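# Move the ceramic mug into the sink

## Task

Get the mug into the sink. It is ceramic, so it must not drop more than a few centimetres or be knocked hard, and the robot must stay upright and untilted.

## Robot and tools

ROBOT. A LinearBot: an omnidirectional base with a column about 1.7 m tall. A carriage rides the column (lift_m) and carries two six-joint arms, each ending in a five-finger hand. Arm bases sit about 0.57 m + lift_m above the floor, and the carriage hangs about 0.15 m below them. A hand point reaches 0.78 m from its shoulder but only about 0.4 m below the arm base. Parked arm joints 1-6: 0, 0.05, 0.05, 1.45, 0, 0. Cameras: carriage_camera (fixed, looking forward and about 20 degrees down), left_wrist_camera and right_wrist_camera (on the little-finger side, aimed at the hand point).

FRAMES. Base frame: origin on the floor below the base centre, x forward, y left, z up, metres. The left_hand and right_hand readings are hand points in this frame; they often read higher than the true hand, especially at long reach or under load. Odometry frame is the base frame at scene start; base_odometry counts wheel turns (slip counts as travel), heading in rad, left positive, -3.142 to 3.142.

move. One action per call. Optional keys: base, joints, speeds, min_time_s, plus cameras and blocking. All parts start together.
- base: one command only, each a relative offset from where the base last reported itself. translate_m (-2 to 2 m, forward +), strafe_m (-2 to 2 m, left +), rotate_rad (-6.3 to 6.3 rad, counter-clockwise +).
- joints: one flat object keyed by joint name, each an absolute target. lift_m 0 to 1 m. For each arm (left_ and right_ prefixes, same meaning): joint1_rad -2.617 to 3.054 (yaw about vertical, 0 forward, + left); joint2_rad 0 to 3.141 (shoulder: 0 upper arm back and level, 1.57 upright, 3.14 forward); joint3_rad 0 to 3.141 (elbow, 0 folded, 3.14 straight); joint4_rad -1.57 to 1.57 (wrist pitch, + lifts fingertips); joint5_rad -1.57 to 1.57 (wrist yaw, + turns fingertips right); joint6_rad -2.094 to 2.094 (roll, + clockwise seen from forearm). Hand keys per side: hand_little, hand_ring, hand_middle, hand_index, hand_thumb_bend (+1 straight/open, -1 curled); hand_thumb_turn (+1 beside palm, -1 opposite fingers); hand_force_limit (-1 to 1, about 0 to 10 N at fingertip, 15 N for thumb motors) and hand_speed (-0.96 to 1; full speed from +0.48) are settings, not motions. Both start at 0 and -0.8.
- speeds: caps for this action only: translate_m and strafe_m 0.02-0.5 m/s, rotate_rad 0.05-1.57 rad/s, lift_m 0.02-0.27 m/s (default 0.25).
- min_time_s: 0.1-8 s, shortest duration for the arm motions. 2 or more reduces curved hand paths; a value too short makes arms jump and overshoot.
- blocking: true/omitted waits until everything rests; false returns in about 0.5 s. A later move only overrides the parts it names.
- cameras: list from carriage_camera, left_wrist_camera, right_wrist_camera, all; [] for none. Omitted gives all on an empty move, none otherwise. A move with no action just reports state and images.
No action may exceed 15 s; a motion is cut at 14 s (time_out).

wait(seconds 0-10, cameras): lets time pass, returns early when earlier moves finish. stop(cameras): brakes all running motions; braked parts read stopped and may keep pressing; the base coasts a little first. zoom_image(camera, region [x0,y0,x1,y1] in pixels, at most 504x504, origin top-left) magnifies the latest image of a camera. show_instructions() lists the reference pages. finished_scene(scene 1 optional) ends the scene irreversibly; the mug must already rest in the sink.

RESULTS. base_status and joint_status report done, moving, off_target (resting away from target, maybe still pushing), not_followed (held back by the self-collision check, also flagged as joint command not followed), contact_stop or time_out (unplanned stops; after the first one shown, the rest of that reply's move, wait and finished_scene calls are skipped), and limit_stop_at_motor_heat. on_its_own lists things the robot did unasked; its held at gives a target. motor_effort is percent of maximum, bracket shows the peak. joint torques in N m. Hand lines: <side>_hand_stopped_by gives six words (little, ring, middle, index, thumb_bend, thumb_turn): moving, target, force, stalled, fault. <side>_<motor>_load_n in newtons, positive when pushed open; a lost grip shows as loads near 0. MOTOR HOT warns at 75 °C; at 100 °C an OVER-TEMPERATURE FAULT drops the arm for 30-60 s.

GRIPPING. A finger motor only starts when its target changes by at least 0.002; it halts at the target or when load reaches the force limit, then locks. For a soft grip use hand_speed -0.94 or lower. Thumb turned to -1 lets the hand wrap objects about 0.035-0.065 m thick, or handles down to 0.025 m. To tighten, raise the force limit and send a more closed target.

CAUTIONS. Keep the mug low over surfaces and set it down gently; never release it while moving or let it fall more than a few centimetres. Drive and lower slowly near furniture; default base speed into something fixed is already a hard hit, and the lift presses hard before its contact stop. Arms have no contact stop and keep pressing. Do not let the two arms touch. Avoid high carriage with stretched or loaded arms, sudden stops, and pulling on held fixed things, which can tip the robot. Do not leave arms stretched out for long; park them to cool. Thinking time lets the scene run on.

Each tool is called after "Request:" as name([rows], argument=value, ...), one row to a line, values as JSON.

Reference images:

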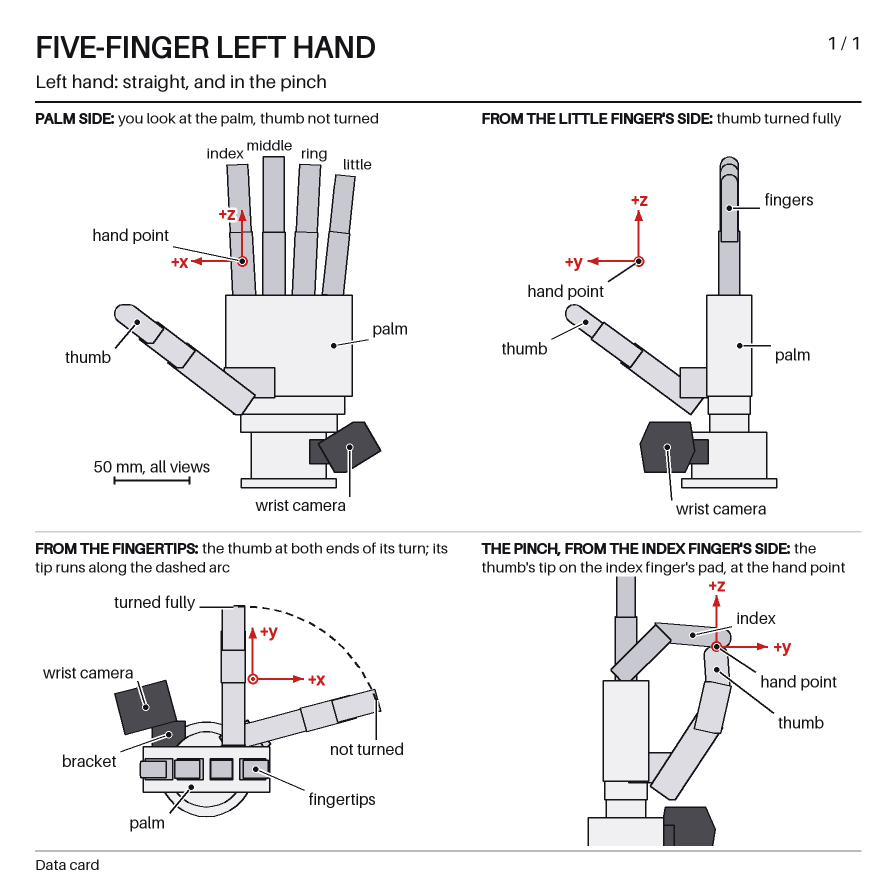

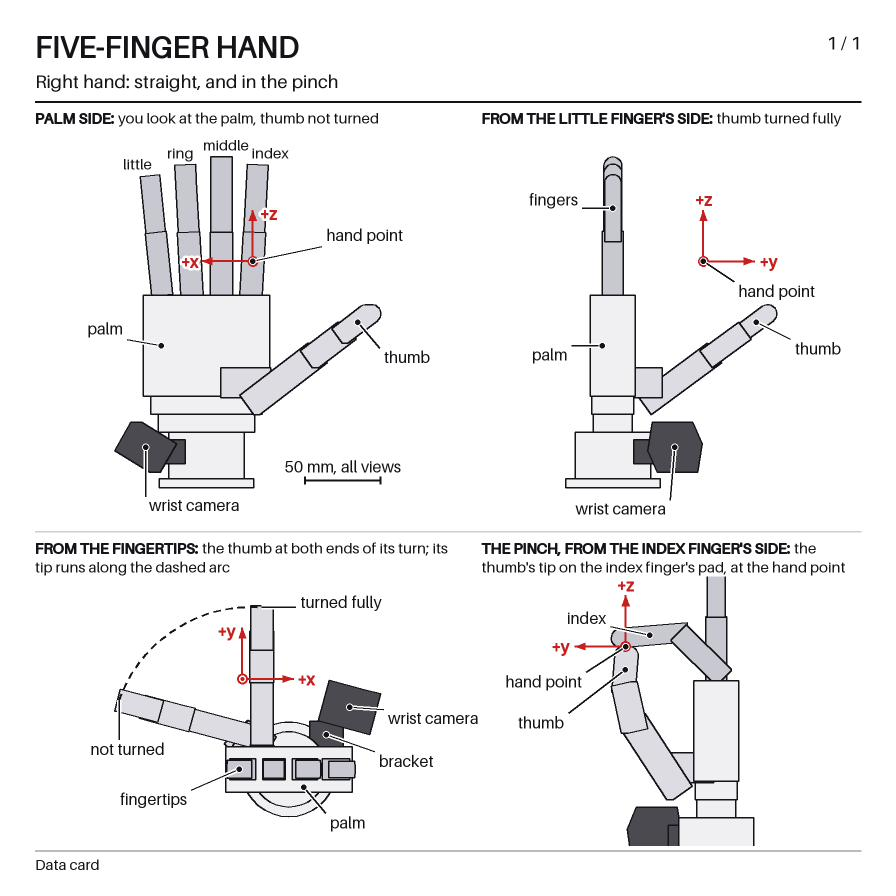

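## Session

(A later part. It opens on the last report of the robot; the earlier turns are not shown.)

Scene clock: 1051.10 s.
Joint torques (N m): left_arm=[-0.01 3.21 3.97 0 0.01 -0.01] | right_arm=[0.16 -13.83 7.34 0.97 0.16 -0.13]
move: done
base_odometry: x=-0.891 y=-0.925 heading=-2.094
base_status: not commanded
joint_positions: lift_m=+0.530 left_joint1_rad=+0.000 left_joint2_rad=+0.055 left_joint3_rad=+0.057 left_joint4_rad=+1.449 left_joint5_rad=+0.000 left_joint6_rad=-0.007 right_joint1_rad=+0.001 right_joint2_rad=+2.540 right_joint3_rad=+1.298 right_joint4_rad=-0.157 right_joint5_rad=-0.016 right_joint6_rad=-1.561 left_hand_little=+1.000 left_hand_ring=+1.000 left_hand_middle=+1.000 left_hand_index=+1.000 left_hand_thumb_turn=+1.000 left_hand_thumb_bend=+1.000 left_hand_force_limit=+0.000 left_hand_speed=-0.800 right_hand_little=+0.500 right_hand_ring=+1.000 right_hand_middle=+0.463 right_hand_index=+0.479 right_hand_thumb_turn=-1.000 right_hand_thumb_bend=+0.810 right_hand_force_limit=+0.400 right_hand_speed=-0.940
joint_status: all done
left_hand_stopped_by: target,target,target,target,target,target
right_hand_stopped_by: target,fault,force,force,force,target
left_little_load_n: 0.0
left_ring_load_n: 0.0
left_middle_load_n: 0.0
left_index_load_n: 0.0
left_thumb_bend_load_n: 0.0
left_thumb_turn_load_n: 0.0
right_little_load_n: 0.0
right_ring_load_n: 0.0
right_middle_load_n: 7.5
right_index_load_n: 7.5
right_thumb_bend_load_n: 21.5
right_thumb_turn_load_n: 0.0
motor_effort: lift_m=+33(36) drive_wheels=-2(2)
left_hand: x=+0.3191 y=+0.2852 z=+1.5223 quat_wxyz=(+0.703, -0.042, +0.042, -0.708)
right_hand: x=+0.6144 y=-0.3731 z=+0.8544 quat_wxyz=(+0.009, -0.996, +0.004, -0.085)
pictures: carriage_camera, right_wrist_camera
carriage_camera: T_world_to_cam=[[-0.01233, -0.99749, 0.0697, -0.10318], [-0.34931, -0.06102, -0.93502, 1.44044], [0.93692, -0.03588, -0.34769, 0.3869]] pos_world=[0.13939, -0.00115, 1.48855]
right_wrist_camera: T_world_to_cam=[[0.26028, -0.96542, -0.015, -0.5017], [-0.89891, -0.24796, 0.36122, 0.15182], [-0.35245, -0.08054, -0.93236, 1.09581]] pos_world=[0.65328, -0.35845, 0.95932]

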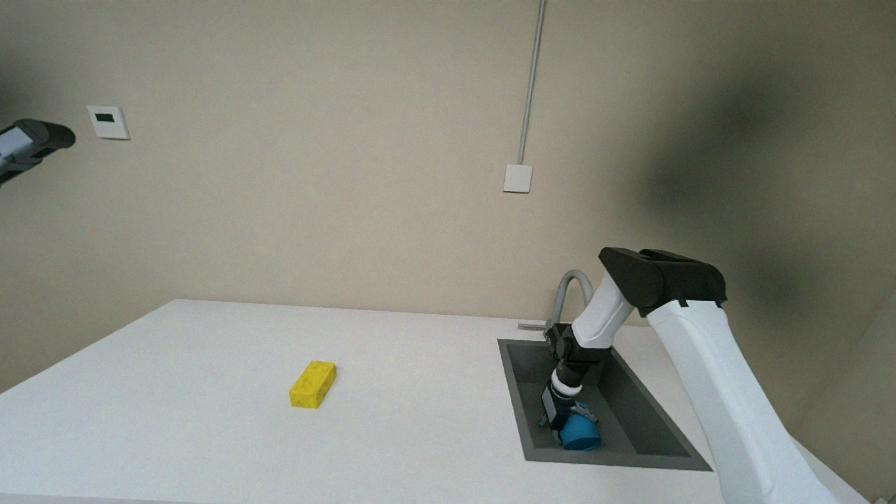

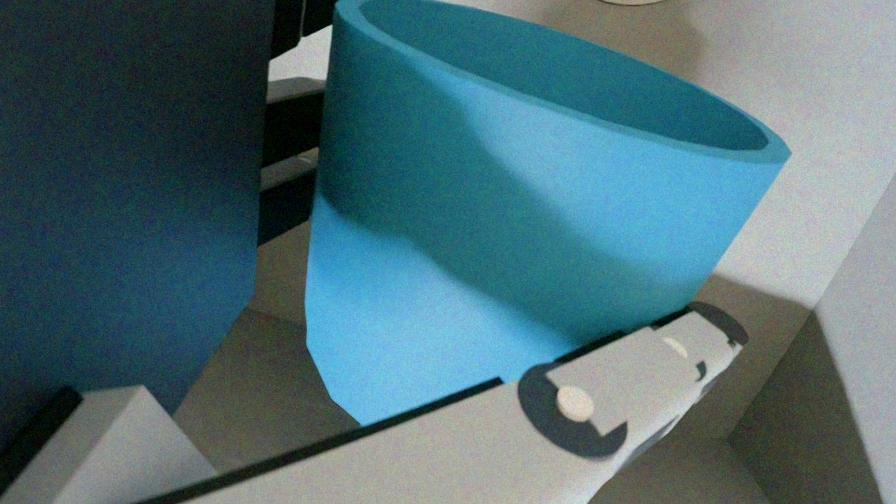

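Request:
move(joints={"lift_m": 0.505}, speeds={"lift_m": 0.03}, cameras=["right_wrist_camera"])

Request:
move(joints={"lift_m": 0.497}, speeds={"lift_m": 0.02}, cameras=["right_wrist_camera"])

Scene clock: 1057.60 s.
Joint torques (N m): left_arm=[0.35 3.03 4.26 0.02 0.1 0.01] | right_arm=[0.1 -13.98 7.32 0.95 0.16 -0.13]
move: done
base_odometry: x=-0.891 y=-0.925 heading=-2.094
base_status: not commanded
joint_positions: lift_m=+0.505 left_joint1_rad=+0.000 left_joint2_rad=+0.055 left_joint3_rad=+0.057 left_joint4_rad=+1.449 left_joint5_rad=+0.000 left_joint6_rad=-0.007 right_joint1_rad=+0.001 right_joint2_rad=+2.541 right_joint3_rad=+1.298 right_joint4_rad=-0.157 right_joint5_rad=-0.016 right_joint6_rad=-1.561 left_hand_little=+1.000 left_hand_ring=+1.000 left_hand_middle=+1.000 left_hand_index=+1.000 left_hand_thumb_turn=+1.000 left_hand_thumb_bend=+1.000 left_hand_force_limit=+0.000 left_hand_speed=-0.800 right_hand_little=+0.500 right_hand_ring=+1.000 right_hand_middle=+0.463 right_hand_index=+0.479 right_hand_thumb_turn=-1.000 right_hand_thumb_bend=+0.810 right_hand_force_limit=+0.400 right_hand_speed=-0.940
joint_status: all done
left_hand_stopped_by: target,target,target,target,target,target
right_hand_stopped_by: target,fault,force,force,force,target
left_little_load_n: 0.0
left_ring_load_n: 0.0
left_middle_load_n: 0.0
left_index_load_n: 0.0
left_thumb_bend_load_n: 0.0
left_thumb_turn_load_n: 0.0
right_little_load_n: 0.0
right_ring_load_n: 0.0
right_middle_load_n: 7.5
right_index_load_n: 7.5
right_thumb_bend_load_n: 21.5
right_thumb_turn_load_n: 0.0
motor_effort: lift_m=+32(37) drive_wheels=-2(2)
left_hand: x=+0.3191 y=+0.2852 z=+1.4973 quat_wxyz=(+0.703, -0.042, +0.042, -0.708)
right_hand: x=+0.6144 y=-0.3731 z=+0.8292 quat_wxyz=(+0.009, -0.996, +0.004, -0.085)
right_wrist_camera: T_world_to_cam=[[0.26028, -0.96542, -0.015, -0.50205], [-0.89891, -0.24796, 0.36122, 0.16084], [-0.35245, -0.08054, -0.93236, 1.07228]] pos_world=[0.65318, -0.35845, 0.93412]

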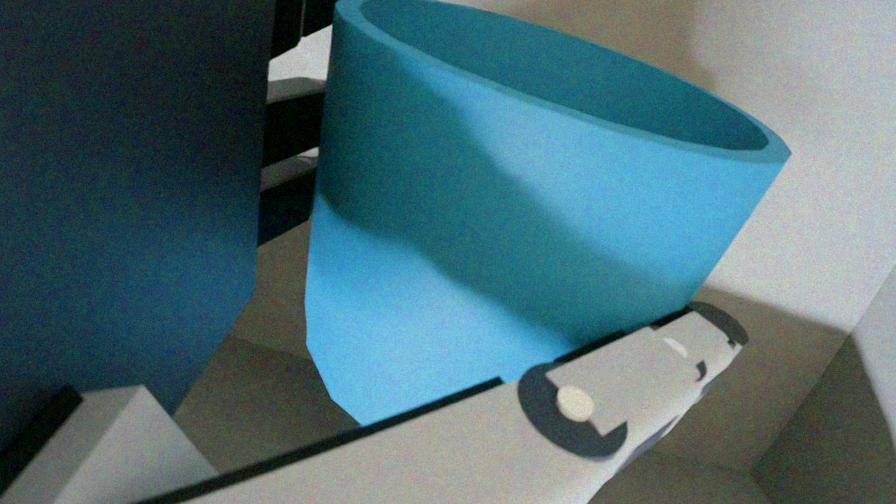

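Scene clock: 1058.27 s.
Joint torques (N m): left_arm=[-0.01 3.37 4.22 -0.03 0.04 0] | right_arm=[0.1 -13.97 7.32 0.95 0.17 -0.13]
move: done
base_odometry: x=-0.891 y=-0.925 heading=-2.094
base_status: not commanded
joint_positions: lift_m=+0.497 left_joint1_rad=+0.000 left_joint2_rad=+0.055 left_joint3_rad=+0.057 left_joint4_rad=+1.449 left_joint5_rad=+0.000 left_joint6_rad=-0.007 right_joint1_rad=+0.001 right_joint2_rad=+2.541 right_joint3_rad=+1.298 right_joint4_rad=-0.156 right_joint5_rad=-0.016 right_joint6_rad=-1.561 left_hand_little=+1.000 left_hand_ring=+1.000 left_hand_middle=+1.000 left_hand_index=+1.000 left_hand_thumb_turn=+1.000 left_hand_thumb_bend=+1.000 left_hand_force_limit=+0.000 left_hand_speed=-0.800 right_hand_little=+0.500 right_hand_ring=+1.000 right_hand_middle=+0.463 right_hand_index=+0.479 right_hand_thumb_turn=-1.000 right_hand_thumb_bend=+0.810 right_hand_force_limit=+0.400 right_hand_speed=-0.940
joint_status: all done
left_hand_stopped_by: target,target,target,target,target,target
right_hand_stopped_by: target,fault,force,force,force,target
left_little_load_n: 0.0
left_ring_load_n: 0.0
left_middle_load_n: -0.5
left_index_load_n: 0.0
left_thumb_bend_load_n: 0.0
left_thumb_turn_load_n: 0.0
right_little_load_n: 0.0
right_ring_load_n: 0.0
right_middle_load_n: 7.5
right_index_load_n: 7.5
right_thumb_bend_load_n: 21.5
right_thumb_turn_load_n: 0.0
motor_effort: lift_m=+30(34) drive_wheels=-2(2)
left_hand: x=+0.3191 y=+0.2852 z=+1.4894 quat_wxyz=(+0.703, -0.042, +0.042, -0.708)
right_hand: x=+0.6145 y=-0.3731 z=+0.8213 quat_wxyz=(+0.009, -0.996, +0.004, -0.086)
right_wrist_camera: T_world_to_cam=[[0.2603, -0.96541, -0.01489, -0.5023], [-0.89906, -0.24798, 0.36082, 0.16425], [-0.35203, -0.08053, -0.93252, 1.06483]] pos_world=[0.65328, -0.35845, 0.92622]

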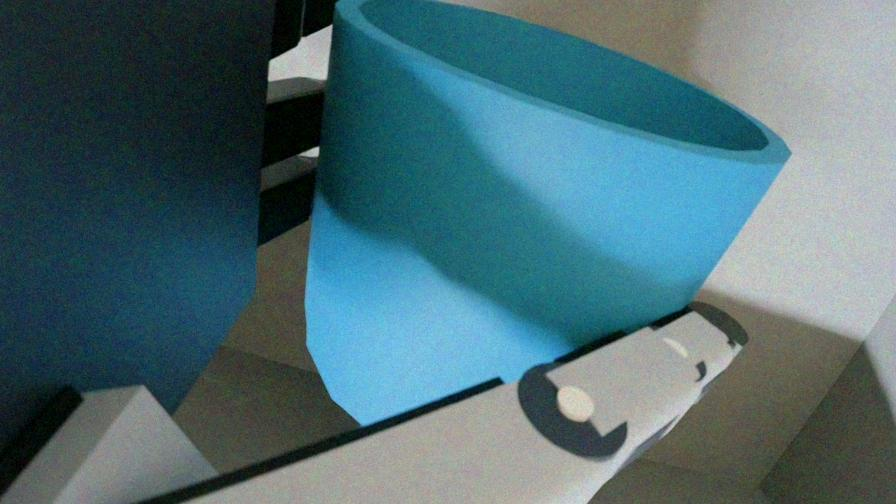

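Request:
move(joints={"lift_m": 0.49}, speeds={"lift_m": 0.02})

Request:
move(joints={"lift_m": 0.484}, speeds={"lift_m": 0.02})

Scene clock: 1063.77 s.
Joint torques (N m): left_arm=[-0.01 3.28 4.38 0.03 0.09 0.04] | right_arm=[-0.08 -13.9 6.67 1.03 -0.05 -0.13]
move: done
base_odometry: x=-0.891 y=-0.925 heading=-2.094
base_status: not commanded
joint_positions: lift_m=+0.490 left_joint1_rad=+0.000 left_joint2_rad=+0.055 left_joint3_rad=+0.056 left_joint4_rad=+1.449 left_joint5_rad=+0.000 left_joint6_rad=-0.007 right_joint1_rad=+0.003 right_joint2_rad=+2.540 right_joint3_rad=+1.305 right_joint4_rad=-0.161 right_joint5_rad=+0.005 right_joint6_rad=-1.562 left_hand_little=+1.000 left_hand_ring=+1.000 left_hand_middle=+1.000 left_hand_index=+1.000 left_hand_thumb_turn=+1.000 left_hand_thumb_bend=+1.000 left_hand_force_limit=+0.000 left_hand_speed=-0.800 right_hand_little=+0.500 right_hand_ring=+1.000 right_hand_middle=+0.463 right_hand_index=+0.479 right_hand_thumb_turn=-1.000 right_hand_thumb_bend=+0.810 right_hand_force_limit=+0.400 right_hand_speed=-0.940
joint_status: all done
left_hand_stopped_by: target,target,target,target,target,target
right_hand_stopped_by: target,fault,force,force,force,target
left_little_load_n: 0.0
left_ring_load_n: 0.0
left_middle_load_n: 0.0
left_index_load_n: 0.0
left_thumb_bend_load_n: 0.0
left_thumb_turn_load_n: 0.0
right_little_load_n: 0.0
right_ring_load_n: 0.0
right_middle_load_n: 6.5
right_index_load_n: 5.5
right_thumb_bend_load_n: 22.0
right_thumb_turn_load_n: -2.0
motor_effort: lift_m=+29(31) drive_wheels=-2(2)
left_hand: x=+0.3193 y=+0.2852 z=+1.4823 quat_wxyz=(+0.703, -0.043, +0.043, -0.708)
right_hand: x=+0.6170 y=-0.3764 z=+0.8171 quat_wxyz=(-0.002, -0.996, +0.003, -0.087)
pictures: none

Scene clock: 1064.33 s.
Joint torques (N m): left_arm=[0.14 3.11 4.27 0.02 0.07 0.06] | right_arm=[-0.09 -12.38 6.76 1.21 -0.07 -0.12]
move: done
base_odometry: x=-0.891 y=-0.925 heading=-2.094
base_status: not commanded
joint_positions: lift_m=+0.484 left_joint1_rad=+0.000 left_joint2_rad=+0.055 left_joint3_rad=+0.056 left_joint4_rad=+1.449 left_joint5_rad=+0.000 left_joint6_rad=-0.007 right_joint1_rad=+0.003 right_joint2_rad=+2.524 right_joint3_rad=+1.305 right_joint4_rad=-0.179 right_joint5_rad=+0.005 right_joint6_rad=-1.562 left_hand_little=+1.000 left_hand_ring=+1.000 left_hand_middle=+1.000 left_hand_index=+1.000 left_hand_thumb_turn=+1.000 left_hand_thumb_bend=+1.000 left_hand_force_limit=+0.000 left_hand_speed=-0.800 right_hand_little=+0.500 right_hand_ring=+1.000 right_hand_middle=+0.463 right_hand_index=+0.479 right_hand_thumb_turn=-1.000 right_hand_thumb_bend=+0.810 right_hand_force_limit=+0.400 right_hand_speed=-0.940
joint_status: all done
left_hand_stopped_by: target,target,target,target,target,target
right_hand_stopped_by: target,fault,force,force,force,target
left_little_load_n: 0.0
left_ring_load_n: 0.0
left_middle_load_n: 0.0
left_index_load_n: 0.0
left_thumb_bend_load_n: 0.0
left_thumb_turn_load_n: 0.0
right_little_load_n: 0.0
right_ring_load_n: 0.0
right_middle_load_n: 6.5
right_index_load_n: 6.0
right_thumb_bend_load_n: 22.0
right_thumb_turn_load_n: -2.0
motor_effort: lift_m=+28(30) drive_wheels=-2(2)
left_hand: x=+0.3193 y=+0.2852 z=+1.4764 quat_wxyz=(+0.703, -0.043, +0.043, -0.708)
right_hand: x=+0.6172 y=-0.3764 z=+0.8167 quat_wxyz=(-0.002, -0.996, +0.003, -0.086)
pictures: none

Request:
move(joints={"lift_m": 0.488}, speeds={"lift_m": 0.05})

Request:
move(joints={"right_hand_thumb_bend": 0.87}, cameras=["right_wrist_camera"])

Scene clock: 1071.20 s.
Joint torques (N m): left_arm=[-0.17 3.34 4.22 0.03 0.08 0.03] | right_arm=[-0.09 -12.62 6.74 1.12 0 -0.12]
move: done
base_odometry: x=-0.891 y=-0.925 heading=-2.094
base_status: not commanded
joint_positions: lift_m=+0.488 left_joint1_rad=+0.000 left_joint2_rad=+0.055 left_joint3_rad=+0.056 left_joint4_rad=+1.449 left_joint5_rad=+0.000 left_joint6_rad=-0.007 right_joint1_rad=+0.003 right_joint2_rad=+2.526 right_joint3_rad=+1.305 right_joint4_rad=-0.168 right_joint5_rad=+0.000 right_joint6_rad=-1.562 left_hand_little=+1.000 left_hand_ring=+1.000 left_hand_middle=+1.000 left_hand_index=+1.000 left_hand_thumb_turn=+1.000 left_hand_thumb_bend=+1.000 left_hand_force_limit=+0.000 left_hand_speed=-0.800 right_hand_little=+0.500 right_hand_ring=+1.000 right_hand_middle=+0.463 right_hand_index=+0.479 right_hand_thumb_turn=-1.000 right_hand_thumb_bend=+0.810 right_hand_force_limit=+0.400 right_hand_speed=-0.940
joint_status: all done
left_hand_stopped_by: target,target,target,target,target,target
right_hand_stopped_by: target,fault,force,force,force,target
left_little_load_n: -0.5
left_ring_load_n: 0.0
left_middle_load_n: 0.0
left_index_load_n: 0.0
left_thumb_bend_load_n: 0.0
left_thumb_turn_load_n: 0.0
right_little_load_n: 0.0
right_ring_load_n: 0.0
right_middle_load_n: 7.5
right_index_load_n: 7.0
right_thumb_bend_load_n: 22.0
right_thumb_turn_load_n: -0.5
motor_effort: lift_m=+33(37) drive_wheels=-2(2)
left_hand: x=+0.3193 y=+0.2852 z=+1.4799 quat_wxyz=(+0.703, -0.043, +0.043, -0.708)
right_hand: x=+0.6195 y=-0.3753 z=+0.8193 quat_wxyz=(+0.001, -0.996, +0.003, -0.090)
pictures: none

Scene clock: 1072.30 s.
Joint torques (N m): left_arm=[0.28 3.38 4.23 -0.03 0.05 0.01] | right_arm=[-0.09 -12.63 6.75 1.11 0.02 -0.13]
move: done
base_odometry: x=-0.891 y=-0.925 heading=-2.094
base_status: not commanded
joint_positions: lift_m=+0.488 left_joint1_rad=+0.000 left_joint2_rad=+0.055 left_joint3_rad=+0.056 left_joint4_rad=+1.449 left_joint5_rad=+0.000 left_joint6_rad=-0.007 right_joint1_rad=+0.003 right_joint2_rad=+2.526 right_joint3_rad=+1.305 right_joint4_rad=-0.168 right_joint5_rad=-0.002 right_joint6_rad=-1.562 left_hand_little=+1.000 left_hand_ring=+1.000 left_hand_middle=+1.000 left_hand_index=+1.000 left_hand_thumb_turn=+1.000 left_hand_thumb_bend=+1.000 left_hand_force_limit=+0.000 left_hand_speed=-0.800 right_hand_little=+0.500 right_hand_ring=+1.000 right_hand_middle=+0.463 right_hand_index=+0.479 right_hand_thumb_turn=-1.000 right_hand_thumb_bend=+0.875 right_hand_force_limit=+0.400 right_hand_speed=-0.940
joint_status: all done
left_hand_stopped_by: target,target,target,target,target,target
right_hand_stopped_by: target,fault,force,force,force,target
left_little_load_n: 0.0
left_ring_load_n: 0.0
left_middle_load_n: 0.0
left_index_load_n: 0.0
left_thumb_bend_load_n: 0.0
left_thumb_turn_load_n: 0.0
right_little_load_n: 0.0
right_ring_load_n: 0.0
right_middle_load_n: 5.0
right_index_load_n: 5.0
right_thumb_bend_load_n: 13.5
right_thumb_turn_load_n: 0.0
motor_effort: lift_m=+33(34) drive_wheels=-2(2)
left_hand: x=+0.3193 y=+0.2852 z=+1.4799 quat_wxyz=(+0.703, -0.043, +0.043, -0.708)
right_hand: x=+0.6195 y=-0.3750 z=+0.8192 quat_wxyz=(+0.001, -0.996, +0.003, -0.090)
right_wrist_camera: T_world_to_cam=[[0.26045, -0.96549, 0.00143, -0.51897], [-0.90246, -0.24293, 0.35575, 0.17709], [-0.34312, -0.09395, -0.93458, 1.05561]] pos_world=[0.65719, -0.35886, 0.9243]

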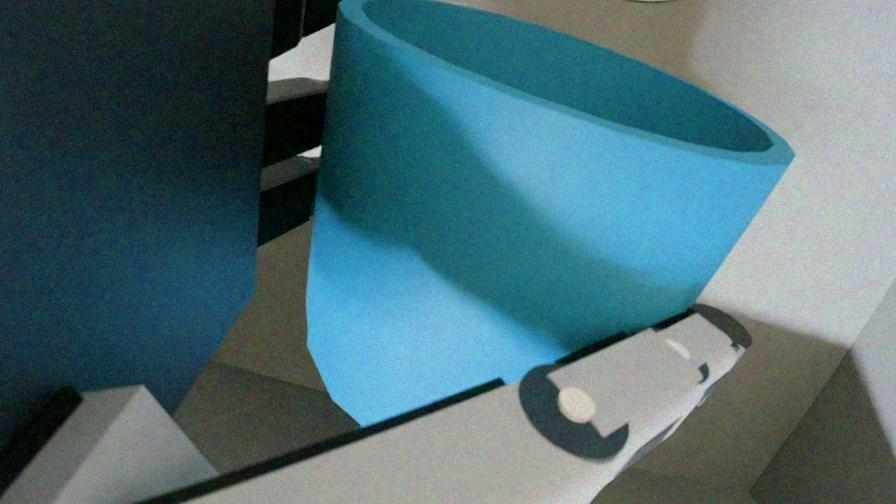

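Request:
move(joints={"right_hand_thumb_bend": 0.92}, cameras=["right_wrist_camera"])

Request:
move(joints={"right_hand_thumb_bend": 0.96}, cameras=["right_wrist_camera"])

Scene clock: 1079.43 s.
Joint torques (N m): left_arm=[0.12 3.22 4.36 0 0.01 0.05] | right_arm=[-0.09 -12.63 6.75 1.11 0.04 -0.12]
move: done
base_odometry: x=-0.891 y=-0.925 heading=-2.094
base_status: not commanded
joint_positions: lift_m=+0.488 left_joint1_rad=+0.000 left_joint2_rad=+0.055 left_joint3_rad=+0.056 left_joint4_rad=+1.449 left_joint5_rad=+0.000 left_joint6_rad=-0.007 right_joint1_rad=+0.003 right_joint2_rad=+2.526 right_joint3_rad=+1.305 right_joint4_rad=-0.168 right_joint5_rad=-0.004 right_joint6_rad=-1.562 left_hand_little=+1.000 left_hand_ring=+1.000 left_hand_middle=+1.000 left_hand_index=+1.000 left_hand_thumb_turn=+1.000 left_hand_thumb_bend=+1.000 left_hand_force_limit=+0.000 left_hand_speed=-0.800 right_hand_little=+0.500 right_hand_ring=+1.000 right_hand_middle=+0.463 right_hand_index=+0.479 right_hand_thumb_turn=-1.000 right_hand_thumb_bend=+0.923 right_hand_force_limit=+0.400 right_hand_speed=-0.940
joint_status: all done
left_hand_stopped_by: target,target,target,target,target,target
right_hand_stopped_by: target,fault,force,force,target,target
left_little_load_n: 0.0
left_ring_load_n: 0.0
left_middle_load_n: 0.0
left_index_load_n: 0.0
left_thumb_bend_load_n: 0.0
left_thumb_turn_load_n: 0.0
right_little_load_n: 0.0
right_ring_load_n: 0.0
right_middle_load_n: 4.0
right_index_load_n: 3.5
right_thumb_bend_load_n: 8.0
right_thumb_turn_load_n: 0.5
motor_effort: lift_m=+33(34) drive_wheels=-2(2)
left_hand: x=+0.3193 y=+0.2852 z=+1.4799 quat_wxyz=(+0.703, -0.043, +0.043, -0.708)
right_hand: x=+0.6196 y=-0.3746 z=+0.8191 quat_wxyz=(+0.002, -0.996, +0.003, -0.090)
right_wrist_camera: T_world_to_cam=[[0.2608, -0.96539, -0.00025, -0.51744], [-0.90251, -0.24391, 0.35494, 0.17769], [-0.34272, -0.09235, -0.93489, 1.05617]] pos_world=[0.65729, -0.35866, 0.9242]

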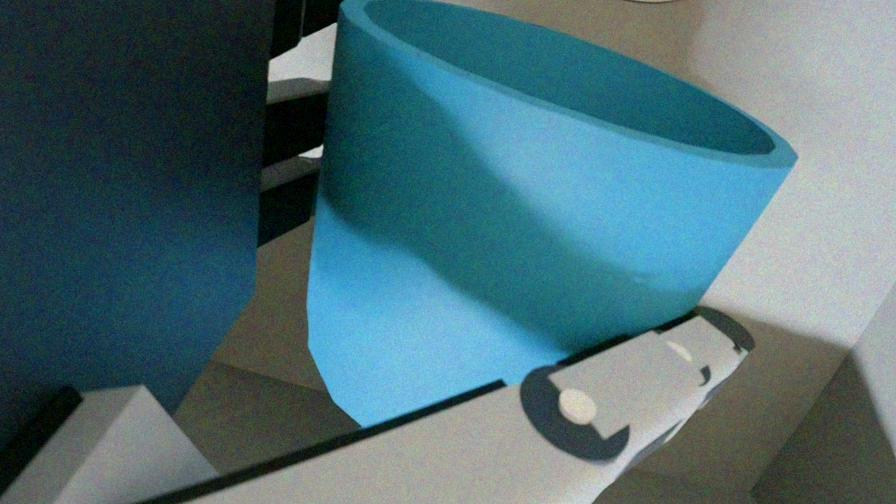

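Scene clock: 1080.37 s.
Joint torques (N m): left_arm=[-0.08 3.1 4.16 0 0.01 0] | right_arm=[-0.08 -12.62 6.75 1.1 0.06 -0.12]
move: done
base_odometry: x=-0.891 y=-0.925 heading=-2.094
base_status: not commanded
joint_positions: lift_m=+0.488 left_joint1_rad=+0.000 left_joint2_rad=+0.055 left_joint3_rad=+0.056 left_joint4_rad=+1.449 left_joint5_rad=+0.000 left_joint6_rad=-0.007 right_joint1_rad=+0.003 right_joint2_rad=+2.526 right_joint3_rad=+1.305 right_joint4_rad=-0.166 right_joint5_rad=-0.006 right_joint6_rad=-1.562 left_hand_little=+1.000 left_hand_ring=+1.000 left_hand_middle=+1.000 left_hand_index=+1.000 left_hand_thumb_turn=+1.000 left_hand_thumb_bend=+1.000 left_hand_force_limit=+0.000 left_hand_speed=-0.800 right_hand_little=+0.500 right_hand_ring=+1.000 right_hand_middle=+0.462 right_hand_index=+0.478 right_hand_thumb_turn=-1.000 right_hand_thumb_bend=+0.961 right_hand_force_limit=+0.400 right_hand_speed=-0.940
joint_status: all done
left_hand_stopped_by: target,target,target,target,target,target
right_hand_stopped_by: target,fault,force,force,target,target
left_little_load_n: 0.0
left_ring_load_n: 0.0
left_middle_load_n: 0.0
left_index_load_n: 0.0
left_thumb_bend_load_n: 0.0
left_thumb_turn_load_n: 0.0
right_little_load_n: 0.0
right_ring_load_n: 0.0
right_middle_load_n: 2.5
right_index_load_n: 2.5
right_thumb_bend_load_n: 3.5
right_thumb_turn_load_n: 1.0
motor_effort: lift_m=+33(34) drive_wheels=-2(2)
left_hand: x=+0.3193 y=+0.2852 z=+1.4799 quat_wxyz=(+0.703, -0.043, +0.043, -0.708)
right_hand: x=+0.6200 y=-0.3742 z=+0.8190 quat_wxyz=(+0.003, -0.996, +0.003, -0.091)
right_wrist_camera: T_world_to_cam=[[0.26114, -0.9653, -0.00175, -0.51613], [-0.90295, -0.24491, 0.35313, 0.17962], [-0.34131, -0.09064, -0.93557, 1.0566]] pos_world=[0.65759, -0.35846, 0.92419]

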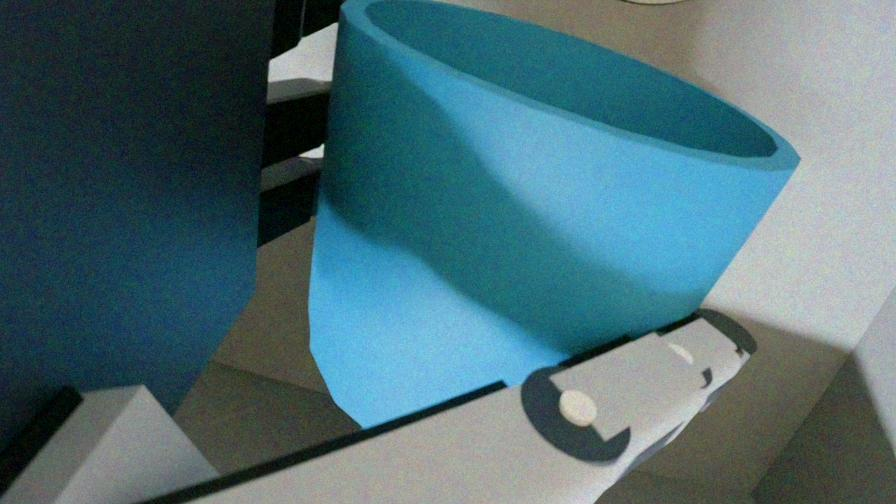

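Request:
move(joints={"right_hand_thumb_bend": 1.0}, cameras=["right_wrist_camera"])

Request:
move(joints={"right_hand_index": 0.56, "right_hand_middle": 0.55}, cameras=["right_wrist_camera"])

Scene clock: 1085.10 s.
Joint torques (N m): left_arm=[0.14 3.51 4.37 0.05 0.08 -0.07] | right_arm=[-0.08 -12.63 6.76 1.03 0.06 -0.13]
move: done
base_odometry: x=-0.891 y=-0.925 heading=-2.094
base_status: not commanded
joint_positions: lift_m=+0.488 left_joint1_rad=+0.000 left_joint2_rad=+0.055 left_joint3_rad=+0.056 left_joint4_rad=+1.449 left_joint5_rad=+0.000 left_joint6_rad=-0.007 right_joint1_rad=+0.003 right_joint2_rad=+2.526 right_joint3_rad=+1.305 right_joint4_rad=-0.158 right_joint5_rad=-0.006 right_joint6_rad=-1.562 left_hand_little=+1.000 left_hand_ring=+1.000 left_hand_middle=+1.000 left_hand_index=+1.000 left_hand_thumb_turn=+1.000 left_hand_thumb_bend=+1.000 left_hand_force_limit=+0.000 left_hand_speed=-0.800 right_hand_little=+0.500 right_hand_ring=+1.000 right_hand_middle=+0.462 right_hand_index=+0.478 right_hand_thumb_turn=-1.000 right_hand_thumb_bend=+1.000 right_hand_force_limit=+0.400 right_hand_speed=-0.940
joint_status: all done
left_hand_stopped_by: target,target,target,target,target,target
right_hand_stopped_by: target,fault,force,force,target,target
left_little_load_n: 0.0
left_ring_load_n: 0.0
left_middle_load_n: 0.0
left_index_load_n: 0.0
left_thumb_bend_load_n: 0.0
left_thumb_turn_load_n: 0.0
right_little_load_n: 0.5
right_ring_load_n: 0.0
right_middle_load_n: 0.5
right_index_load_n: 0.0
right_thumb_bend_load_n: 0.0
right_thumb_turn_load_n: 0.0
motor_effort: lift_m=+33(33) drive_wheels=-2(2)
left_hand: x=+0.3193 y=+0.2852 z=+1.4799 quat_wxyz=(+0.703, -0.043, +0.043, -0.708)
right_hand: x=+0.6224 y=-0.3740 z=+0.8191 quat_wxyz=(+0.004, -0.995, +0.003, -0.096)
right_wrist_camera: T_world_to_cam=[[0.26155, -0.96519, 0.00021, -0.51834], [-0.90592, -0.24541, 0.34507, 0.19001], [-0.33301, -0.09044, -0.93858, 1.05493]] pos_world=[0.659, -0.35826, 0.92467]

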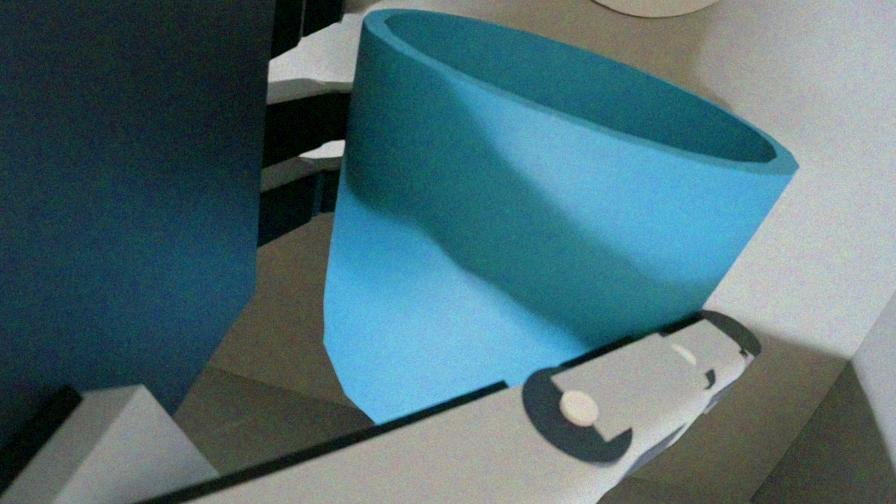

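Scene clock: 1086.10 s.
Joint torques (N m): left_arm=[0.17 3.28 4.44 0.03 0.06 0.01] | right_arm=[-0.12 -12.64 6.78 0.99 0.06 -0.13]
move: done
base_odometry: x=-0.891 y=-0.925 heading=-2.094
base_status: not commanded
joint_positions: lift_m=+0.488 left_joint1_rad=+0.000 left_joint2_rad=+0.055 left_joint3_rad=+0.056 left_joint4_rad=+1.449 left_joint5_rad=+0.000 left_joint6_rad=-0.007 right_joint1_rad=+0.003 right_joint2_rad=+2.526 right_joint3_rad=+1.305 right_joint4_rad=-0.154 right_joint5_rad=-0.006 right_joint6_rad=-1.562 left_hand_little=+1.000 left_hand_ring=+1.000 left_hand_middle=+1.000 left_hand_index=+1.000 left_hand_thumb_turn=+1.000 left_hand_thumb_bend=+1.000 left_hand_force_limit=+0.000 left_hand_speed=-0.800 right_hand_little=+0.500 right_hand_ring=+1.000 right_hand_middle=+0.550 right_hand_index=+0.560 right_hand_thumb_turn=-1.000 right_hand_thumb_bend=+1.000 right_hand_force_limit=+0.400 right_hand_speed=-0.940
joint_status: all done
left_hand_stopped_by: target,target,target,target,target,target
right_hand_stopped_by: target,fault,target,target,target,target
left_little_load_n: 0.0
left_ring_load_n: 0.0
left_middle_load_n: 0.0
left_index_load_n: 0.0
left_thumb_bend_load_n: 0.0
left_thumb_turn_load_n: 0.0
right_little_load_n: 0.0
right_ring_load_n: 0.0
right_middle_load_n: 1.0
right_index_load_n: 0.0
right_thumb_bend_load_n: 0.0
right_thumb_turn_load_n: -0.5
motor_effort: lift_m=+33(33) drive_wheels=-2(2)
left_hand: x=+0.3193 y=+0.2852 z=+1.4799 quat_wxyz=(+0.703, -0.043, +0.043, -0.708)
right_hand: x=+0.6235 y=-0.3740 z=+0.8192 quat_wxyz=(+0.004, -0.995, +0.003, -0.098)
right_wrist_camera: T_world_to_cam=[[0.26162, -0.96517, 0.00127, -0.51955], [-0.90733, -0.24549, 0.3413, 0.19493], [-0.3291, -0.09044, -0.93995, 1.05413]] pos_world=[0.65971, -0.35826, 0.92496]

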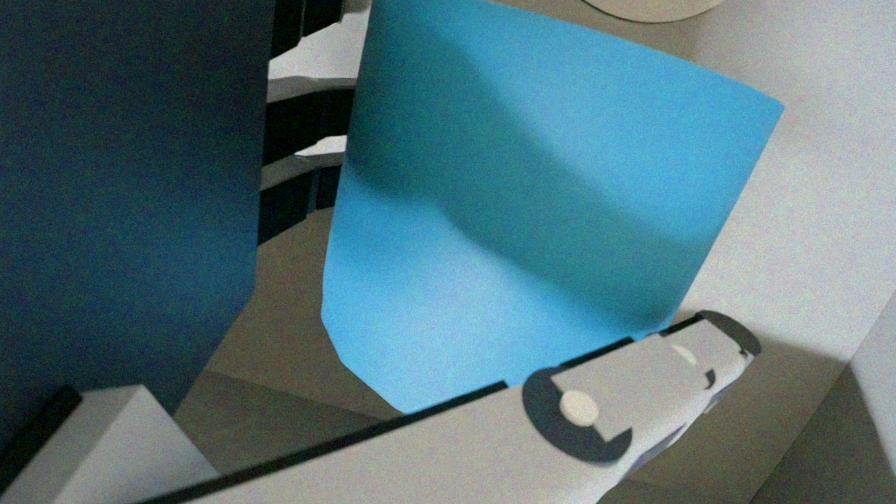

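Request:
move(joints={"lift_m": 0.5, "right_hand_index": 0.75, "right_hand_middle": 0.75}, speeds={"lift_m": 0.02}, cameras=["right_wrist_camera"])

Request:
move(joints={"right_hand_index": 1.0, "right_hand_middle": 1.0, "right_hand_little": 1.0}, cameras=["right_wrist_camera", "carriage_camera"])

Request:
zoom_image(camera="carriage_camera", region=[480, 320, 660, 500])

Scene clock: 1094.73 s.
Joint torques (N m): left_arm=[0.1 3.37 4.23 0.06 0.07 0.11] | right_arm=[-0.12 -12.67 6.79 0.96 0.06 -0.13]
move: done
base_odometry: x=-0.891 y=-0.925 heading=-2.094
base_status: not commanded
joint_positions: lift_m=+0.500 left_joint1_rad=+0.000 left_joint2_rad=+0.055 left_joint3_rad=+0.056 left_joint4_rad=+1.449 left_joint5_rad=+0.000 left_joint6_rad=-0.007 right_joint1_rad=+0.003 right_joint2_rad=+2.526 right_joint3_rad=+1.305 right_joint4_rad=-0.150 right_joint5_rad=-0.006 right_joint6_rad=-1.562 left_hand_little=+1.000 left_hand_ring=+1.000 left_hand_middle=+1.000 left_hand_index=+1.000 left_hand_thumb_turn=+1.000 left_hand_thumb_bend=+1.000 left_hand_force_limit=+0.000 left_hand_speed=-0.800 right_hand_little=+0.500 right_hand_ring=+1.000 right_hand_middle=+0.750 right_hand_index=+0.750 right_hand_thumb_turn=-1.000 right_hand_thumb_bend=+1.000 right_hand_force_limit=+0.400 right_hand_speed=-0.940
joint_status: all done
left_hand_stopped_by: target,target,target,target,target,target
right_hand_stopped_by: target,fault,target,target,target,target
left_little_load_n: 0.0
left_ring_load_n: 0.0
left_middle_load_n: -0.5
left_index_load_n: -0.5
left_thumb_bend_load_n: 0.0
left_thumb_turn_load_n: 0.0
right_little_load_n: 0.0
right_ring_load_n: 0.0
right_middle_load_n: 0.0
right_index_load_n: 0.0
right_thumb_bend_load_n: 0.0
right_thumb_turn_load_n: 0.0
motor_effort: lift_m=+33(40) drive_wheels=-2(2)
left_hand: x=+0.3193 y=+0.2852 z=+1.4919 quat_wxyz=(+0.703, -0.043, +0.043, -0.708)
right_hand: x=+0.6244 y=-0.3740 z=+0.8313 quat_wxyz=(+0.004, -0.995, +0.003, -0.099)
right_wrist_camera: T_world_to_cam=[[0.26163, -0.96517, 0.00207, -0.52045], [-0.90837, -0.24551, 0.33851, 0.19456], [-0.32621, -0.09044, -0.94096, 1.0647]] pos_world=[0.66021, -0.35826, 0.93705]

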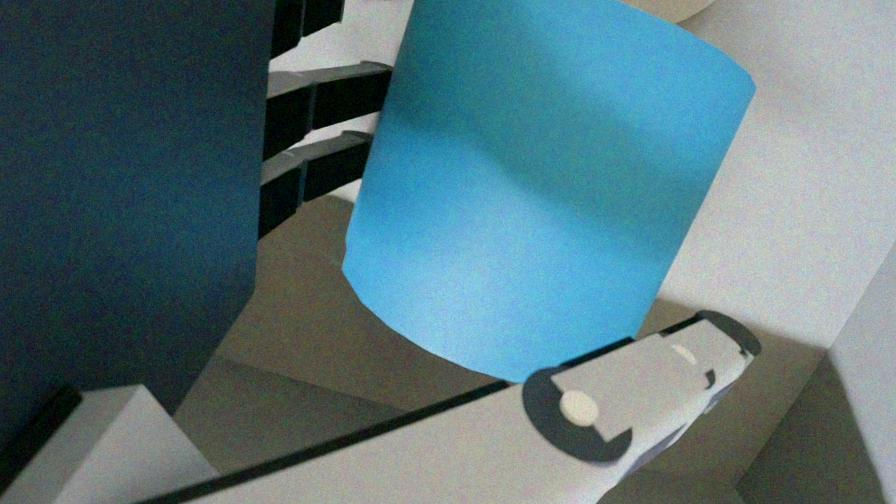

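Scene clock: 1098.17 s.
Joint torques (N m): left_arm=[0.51 3.3 4.23 0.03 0.06 0.03] | right_arm=[-0.1 -12.66 6.79 0.97 0.06 -0.13]
move: done
base_odometry: x=-0.891 y=-0.925 heading=-2.094
base_status: not commanded
joint_positions: lift_m=+0.500 left_joint1_rad=+0.000 left_joint2_rad=+0.055 left_joint3_rad=+0.056 left_joint4_rad=+1.449 left_joint5_rad=+0.000 left_joint6_rad=-0.007 right_joint1_rad=+0.003 right_joint2_rad=+2.526 right_joint3_rad=+1.305 right_joint4_rad=-0.150 right_joint5_rad=-0.006 right_joint6_rad=-1.562 left_hand_little=+1.000 left_hand_ring=+1.000 left_hand_middle=+1.000 left_hand_index=+1.000 left_hand_thumb_turn=+1.000 left_hand_thumb_bend=+1.000 left_hand_force_limit=+0.000 left_hand_speed=-0.800 right_hand_little=+1.000 right_hand_ring=+1.000 right_hand_middle=+1.000 right_hand_index=+1.000 right_hand_thumb_turn=-1.000 right_hand_thumb_bend=+1.000 right_hand_force_limit=+0.400 right_hand_speed=-0.940
joint_status: all done
left_hand_stopped_by: target,target,target,target,target,target
right_hand_stopped_by: target,fault,target,target,target,target
left_little_load_n: 0.0
left_ring_load_n: 0.0
left_middle_load_n: -0.5
left_index_load_n: 0.0
left_thumb_bend_load_n: 0.0
left_thumb_turn_load_n: 0.0
right_little_load_n: 0.0
right_ring_load_n: 0.0
right_middle_load_n: 0.0
right_index_load_n: 0.0
right_thumb_bend_load_n: 0.0
right_thumb_turn_load_n: 0.0
motor_effort: lift_m=+33(34) drive_wheels=-2(2)
left_hand: x=+0.3193 y=+0.2852 z=+1.4919 quat_wxyz=(+0.703, -0.043, +0.043, -0.708)
right_hand: x=+0.6244 y=-0.3740 z=+0.8313 quat_wxyz=(+0.004, -0.995, +0.003, -0.099)
pictures: carriage_camera, right_wrist_camera
carriage_camera: T_world_to_cam=[[-0.01233, -0.99749, 0.0697, -0.10109], [-0.34931, -0.06102, -0.93502, 1.41229], [0.93692, -0.03588, -0.34769, 0.37644]] pos_world=[0.13939, -0.00115, 1.45845]
right_wrist_camera: T_world_to_cam=[[0.26163, -0.96517, 0.00207, -0.52045], [-0.90837, -0.24551, 0.33851, 0.19456], [-0.32621, -0.09044, -0.94096, 1.0647]] pos_world=[0.66021, -0.35826, 0.93705]

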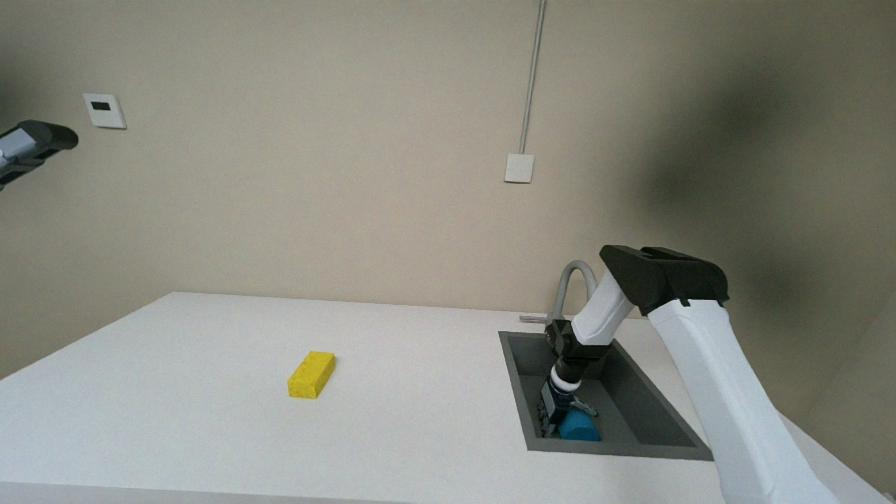

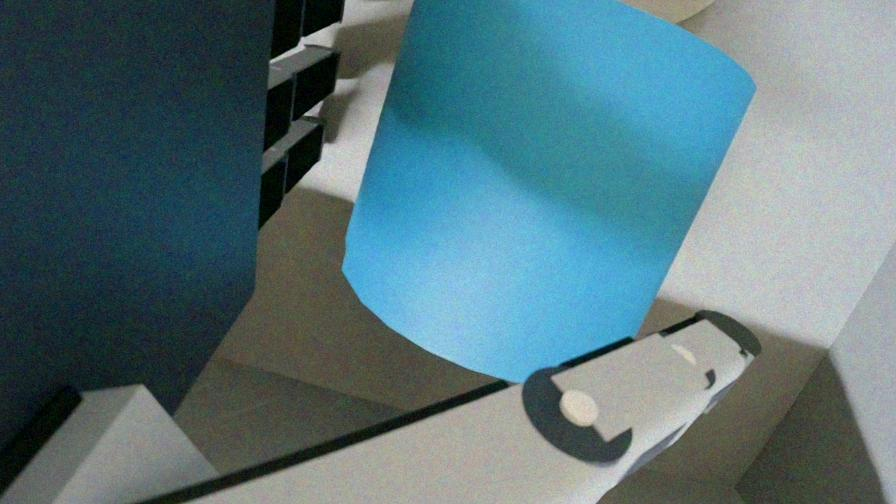

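Scaled by 2.800 from the camera's image (finer frame: 1280x720).

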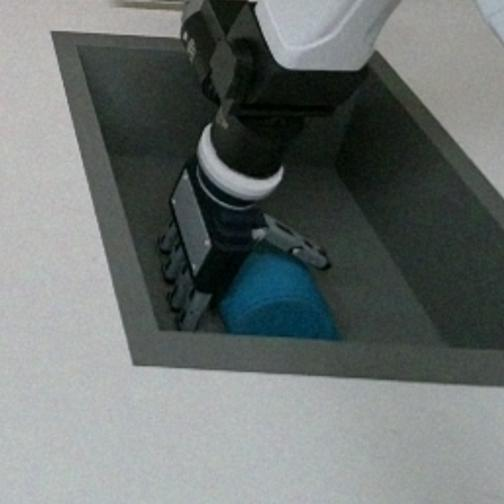

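Request:
move(joints={"lift_m": 0.53}, speeds={"lift_m": 0.03}, cameras=["right_wrist_camera"])

Request:
move(joints={"lift_m": 0.62}, speeds={"lift_m": 0.05}, cameras=["right_wrist_camera", "carriage_camera"])

Scene clock: 1103.83 s.
Joint torques (N m): left_arm=[0.18 3.34 4.29 -0.05 0.06 -0.02] | right_arm=[-0.1 -12.68 6.72 0.94 0.05 -0.13]
move: done
base_odometry: x=-0.891 y=-0.925 heading=-2.094
base_status: not commanded
joint_positions: lift_m=+0.530 left_joint1_rad=+0.000 left_joint2_rad=+0.055 left_joint3_rad=+0.056 left_joint4_rad=+1.450 left_joint5_rad=+0.000 left_joint6_rad=-0.007 right_joint1_rad=+0.003 right_joint2_rad=+2.527 right_joint3_rad=+1.305 right_joint4_rad=-0.148 right_joint5_rad=-0.006 right_joint6_rad=-1.562 left_hand_little=+1.000 left_hand_ring=+1.000 left_hand_middle=+1.000 left_hand_index=+1.000 left_hand_thumb_turn=+1.000 left_hand_thumb_bend=+1.000 left_hand_force_limit=+0.000 left_hand_speed=-0.800 right_hand_little=+1.000 right_hand_ring=+1.000 right_hand_middle=+1.000 right_hand_index=+1.000 right_hand_thumb_turn=-1.000 right_hand_thumb_bend=+1.000 right_hand_force_limit=+0.400 right_hand_speed=-0.940
joint_status: all done
left_hand_stopped_by: target,target,target,target,target,target
right_hand_stopped_by: target,fault,target,target,target,target
left_little_load_n: 0.0
left_ring_load_n: 0.0
left_middle_load_n: 0.0
left_index_load_n: 0.0
left_thumb_bend_load_n: 0.0
left_thumb_turn_load_n: 0.0
right_little_load_n: 0.0
right_ring_load_n: 0.0
right_middle_load_n: 0.0
right_index_load_n: 0.0
right_thumb_bend_load_n: 0.0
right_thumb_turn_load_n: 0.0
motor_effort: lift_m=+33(39) drive_wheels=-2(2)
left_hand: x=+0.3192 y=+0.2852 z=+1.5220 quat_wxyz=(+0.703, -0.043, +0.043, -0.708)
right_hand: x=+0.6250 y=-0.3740 z=+0.8613 quat_wxyz=(+0.004, -0.995, +0.003, -0.100)
right_wrist_camera: T_world_to_cam=[[0.26161, -0.96517, 0.00266, -0.52118], [-0.90914, -0.2455, 0.33646, 0.1872], [-0.32409, -0.09044, -0.94169, 1.09255]] pos_world=[0.66061, -0.35826, 0.96725]

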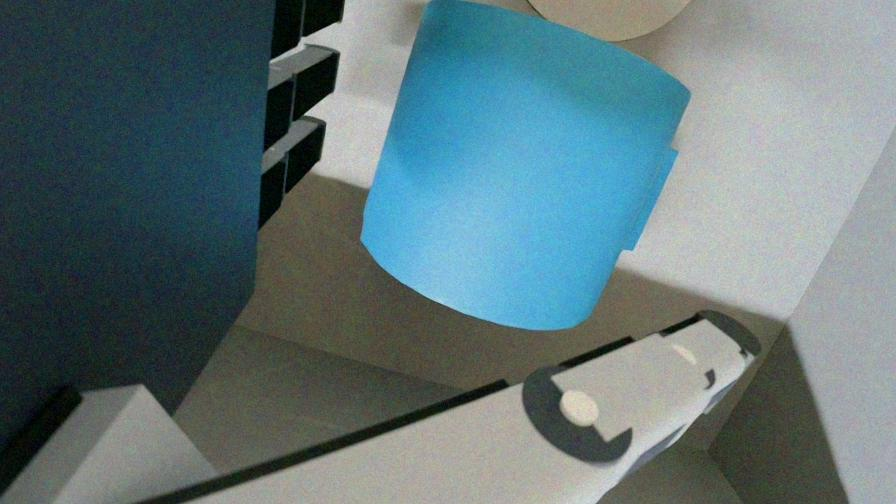

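Scene clock: 1105.97 s.
Joint torques (N m): left_arm=[0.06 3.22 4.41 -0.01 -0.01 0.04] | right_arm=[-0.06 -12.75 6.63 0.95 0.05 -0.12]
move: done
base_odometry: x=-0.891 y=-0.925 heading=-2.094
base_status: not commanded
joint_positions: lift_m=+0.620 left_joint1_rad=+0.000 left_joint2_rad=+0.055 left_joint3_rad=+0.055 left_joint4_rad=+1.450 left_joint5_rad=+0.000 left_joint6_rad=-0.007 right_joint1_rad=+0.003 right_joint2_rad=+2.527 right_joint3_rad=+1.306 right_joint4_rad=-0.147 right_joint5_rad=-0.006 right_joint6_rad=-1.562 left_hand_little=+1.000 left_hand_ring=+1.000 left_hand_middle=+1.000 left_hand_index=+1.000 left_hand_thumb_turn=+1.000 left_hand_thumb_bend=+1.000 left_hand_force_limit=+0.000 left_hand_speed=-0.800 right_hand_little=+1.000 right_hand_ring=+1.000 right_hand_middle=+1.000 right_hand_index=+1.000 right_hand_thumb_turn=-1.000 right_hand_thumb_bend=+1.000 right_hand_force_limit=+0.400 right_hand_speed=-0.940
joint_status: all done
left_hand_stopped_by: target,target,target,target,target,target
right_hand_stopped_by: target,fault,target,target,target,target
left_little_load_n: 0.5
left_ring_load_n: 0.0
left_middle_load_n: 0.0
left_index_load_n: 0.0
left_thumb_bend_load_n: 0.0
left_thumb_turn_load_n: 0.0
right_little_load_n: 0.0
right_ring_load_n: 0.0
right_middle_load_n: 0.0
right_index_load_n: 0.0
right_thumb_bend_load_n: 0.0
right_thumb_turn_load_n: 0.0
motor_effort: lift_m=+32(41) drive_wheels=-2(2)
left_hand: x=+0.3194 y=+0.2852 z=+1.6118 quat_wxyz=(+0.703, -0.043, +0.043, -0.708)
right_hand: x=+0.6256 y=-0.3740 z=+0.9514 quat_wxyz=(+0.004, -0.995, +0.003, -0.101)
pictures: carriage_camera, right_wrist_camera
carriage_camera: T_world_to_cam=[[-0.01233, -0.99749, 0.0697, -0.10946], [-0.34931, -0.06102, -0.93502, 1.52459], [0.93692, -0.03588, -0.34769, 0.4182]] pos_world=[0.13939, -0.00115, 1.57855]
right_wrist_camera: T_world_to_cam=[[0.26162, -0.96517, 0.00307, -0.52196], [-0.90967, -0.24551, 0.33501, 0.15912], [-0.32259, -0.09044, -0.94221, 1.17708]] pos_world=[0.66102, -0.35826, 1.05734]

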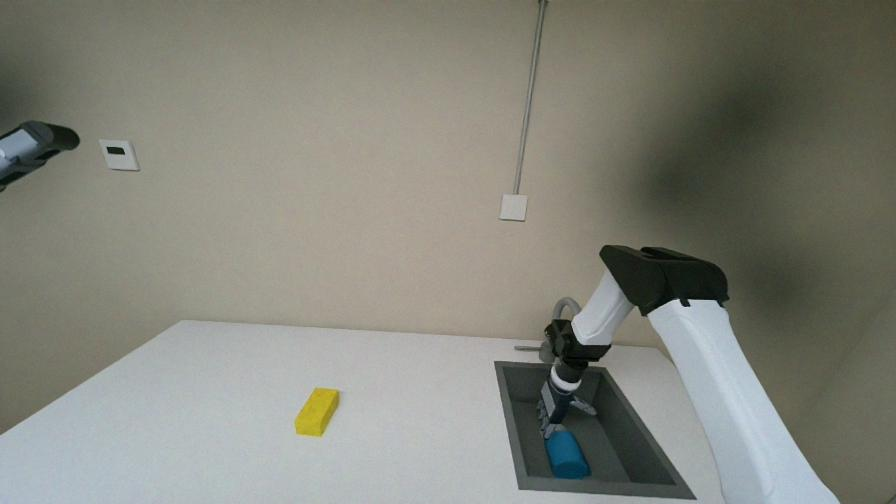

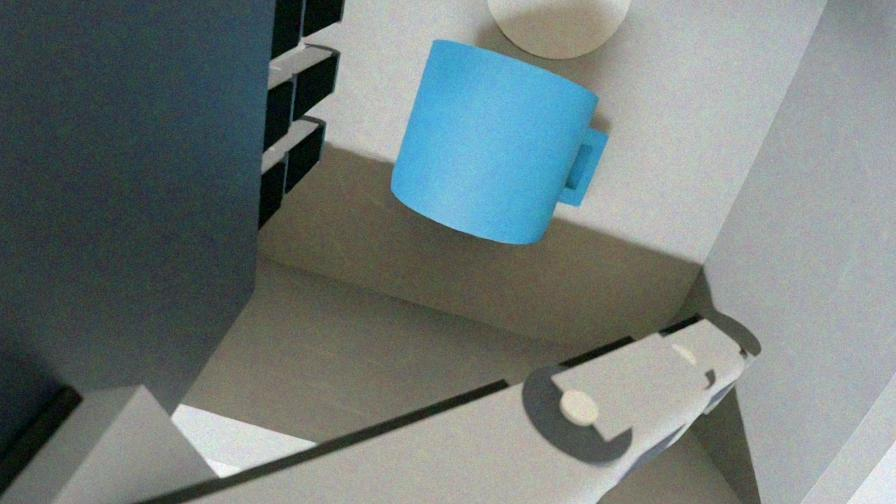

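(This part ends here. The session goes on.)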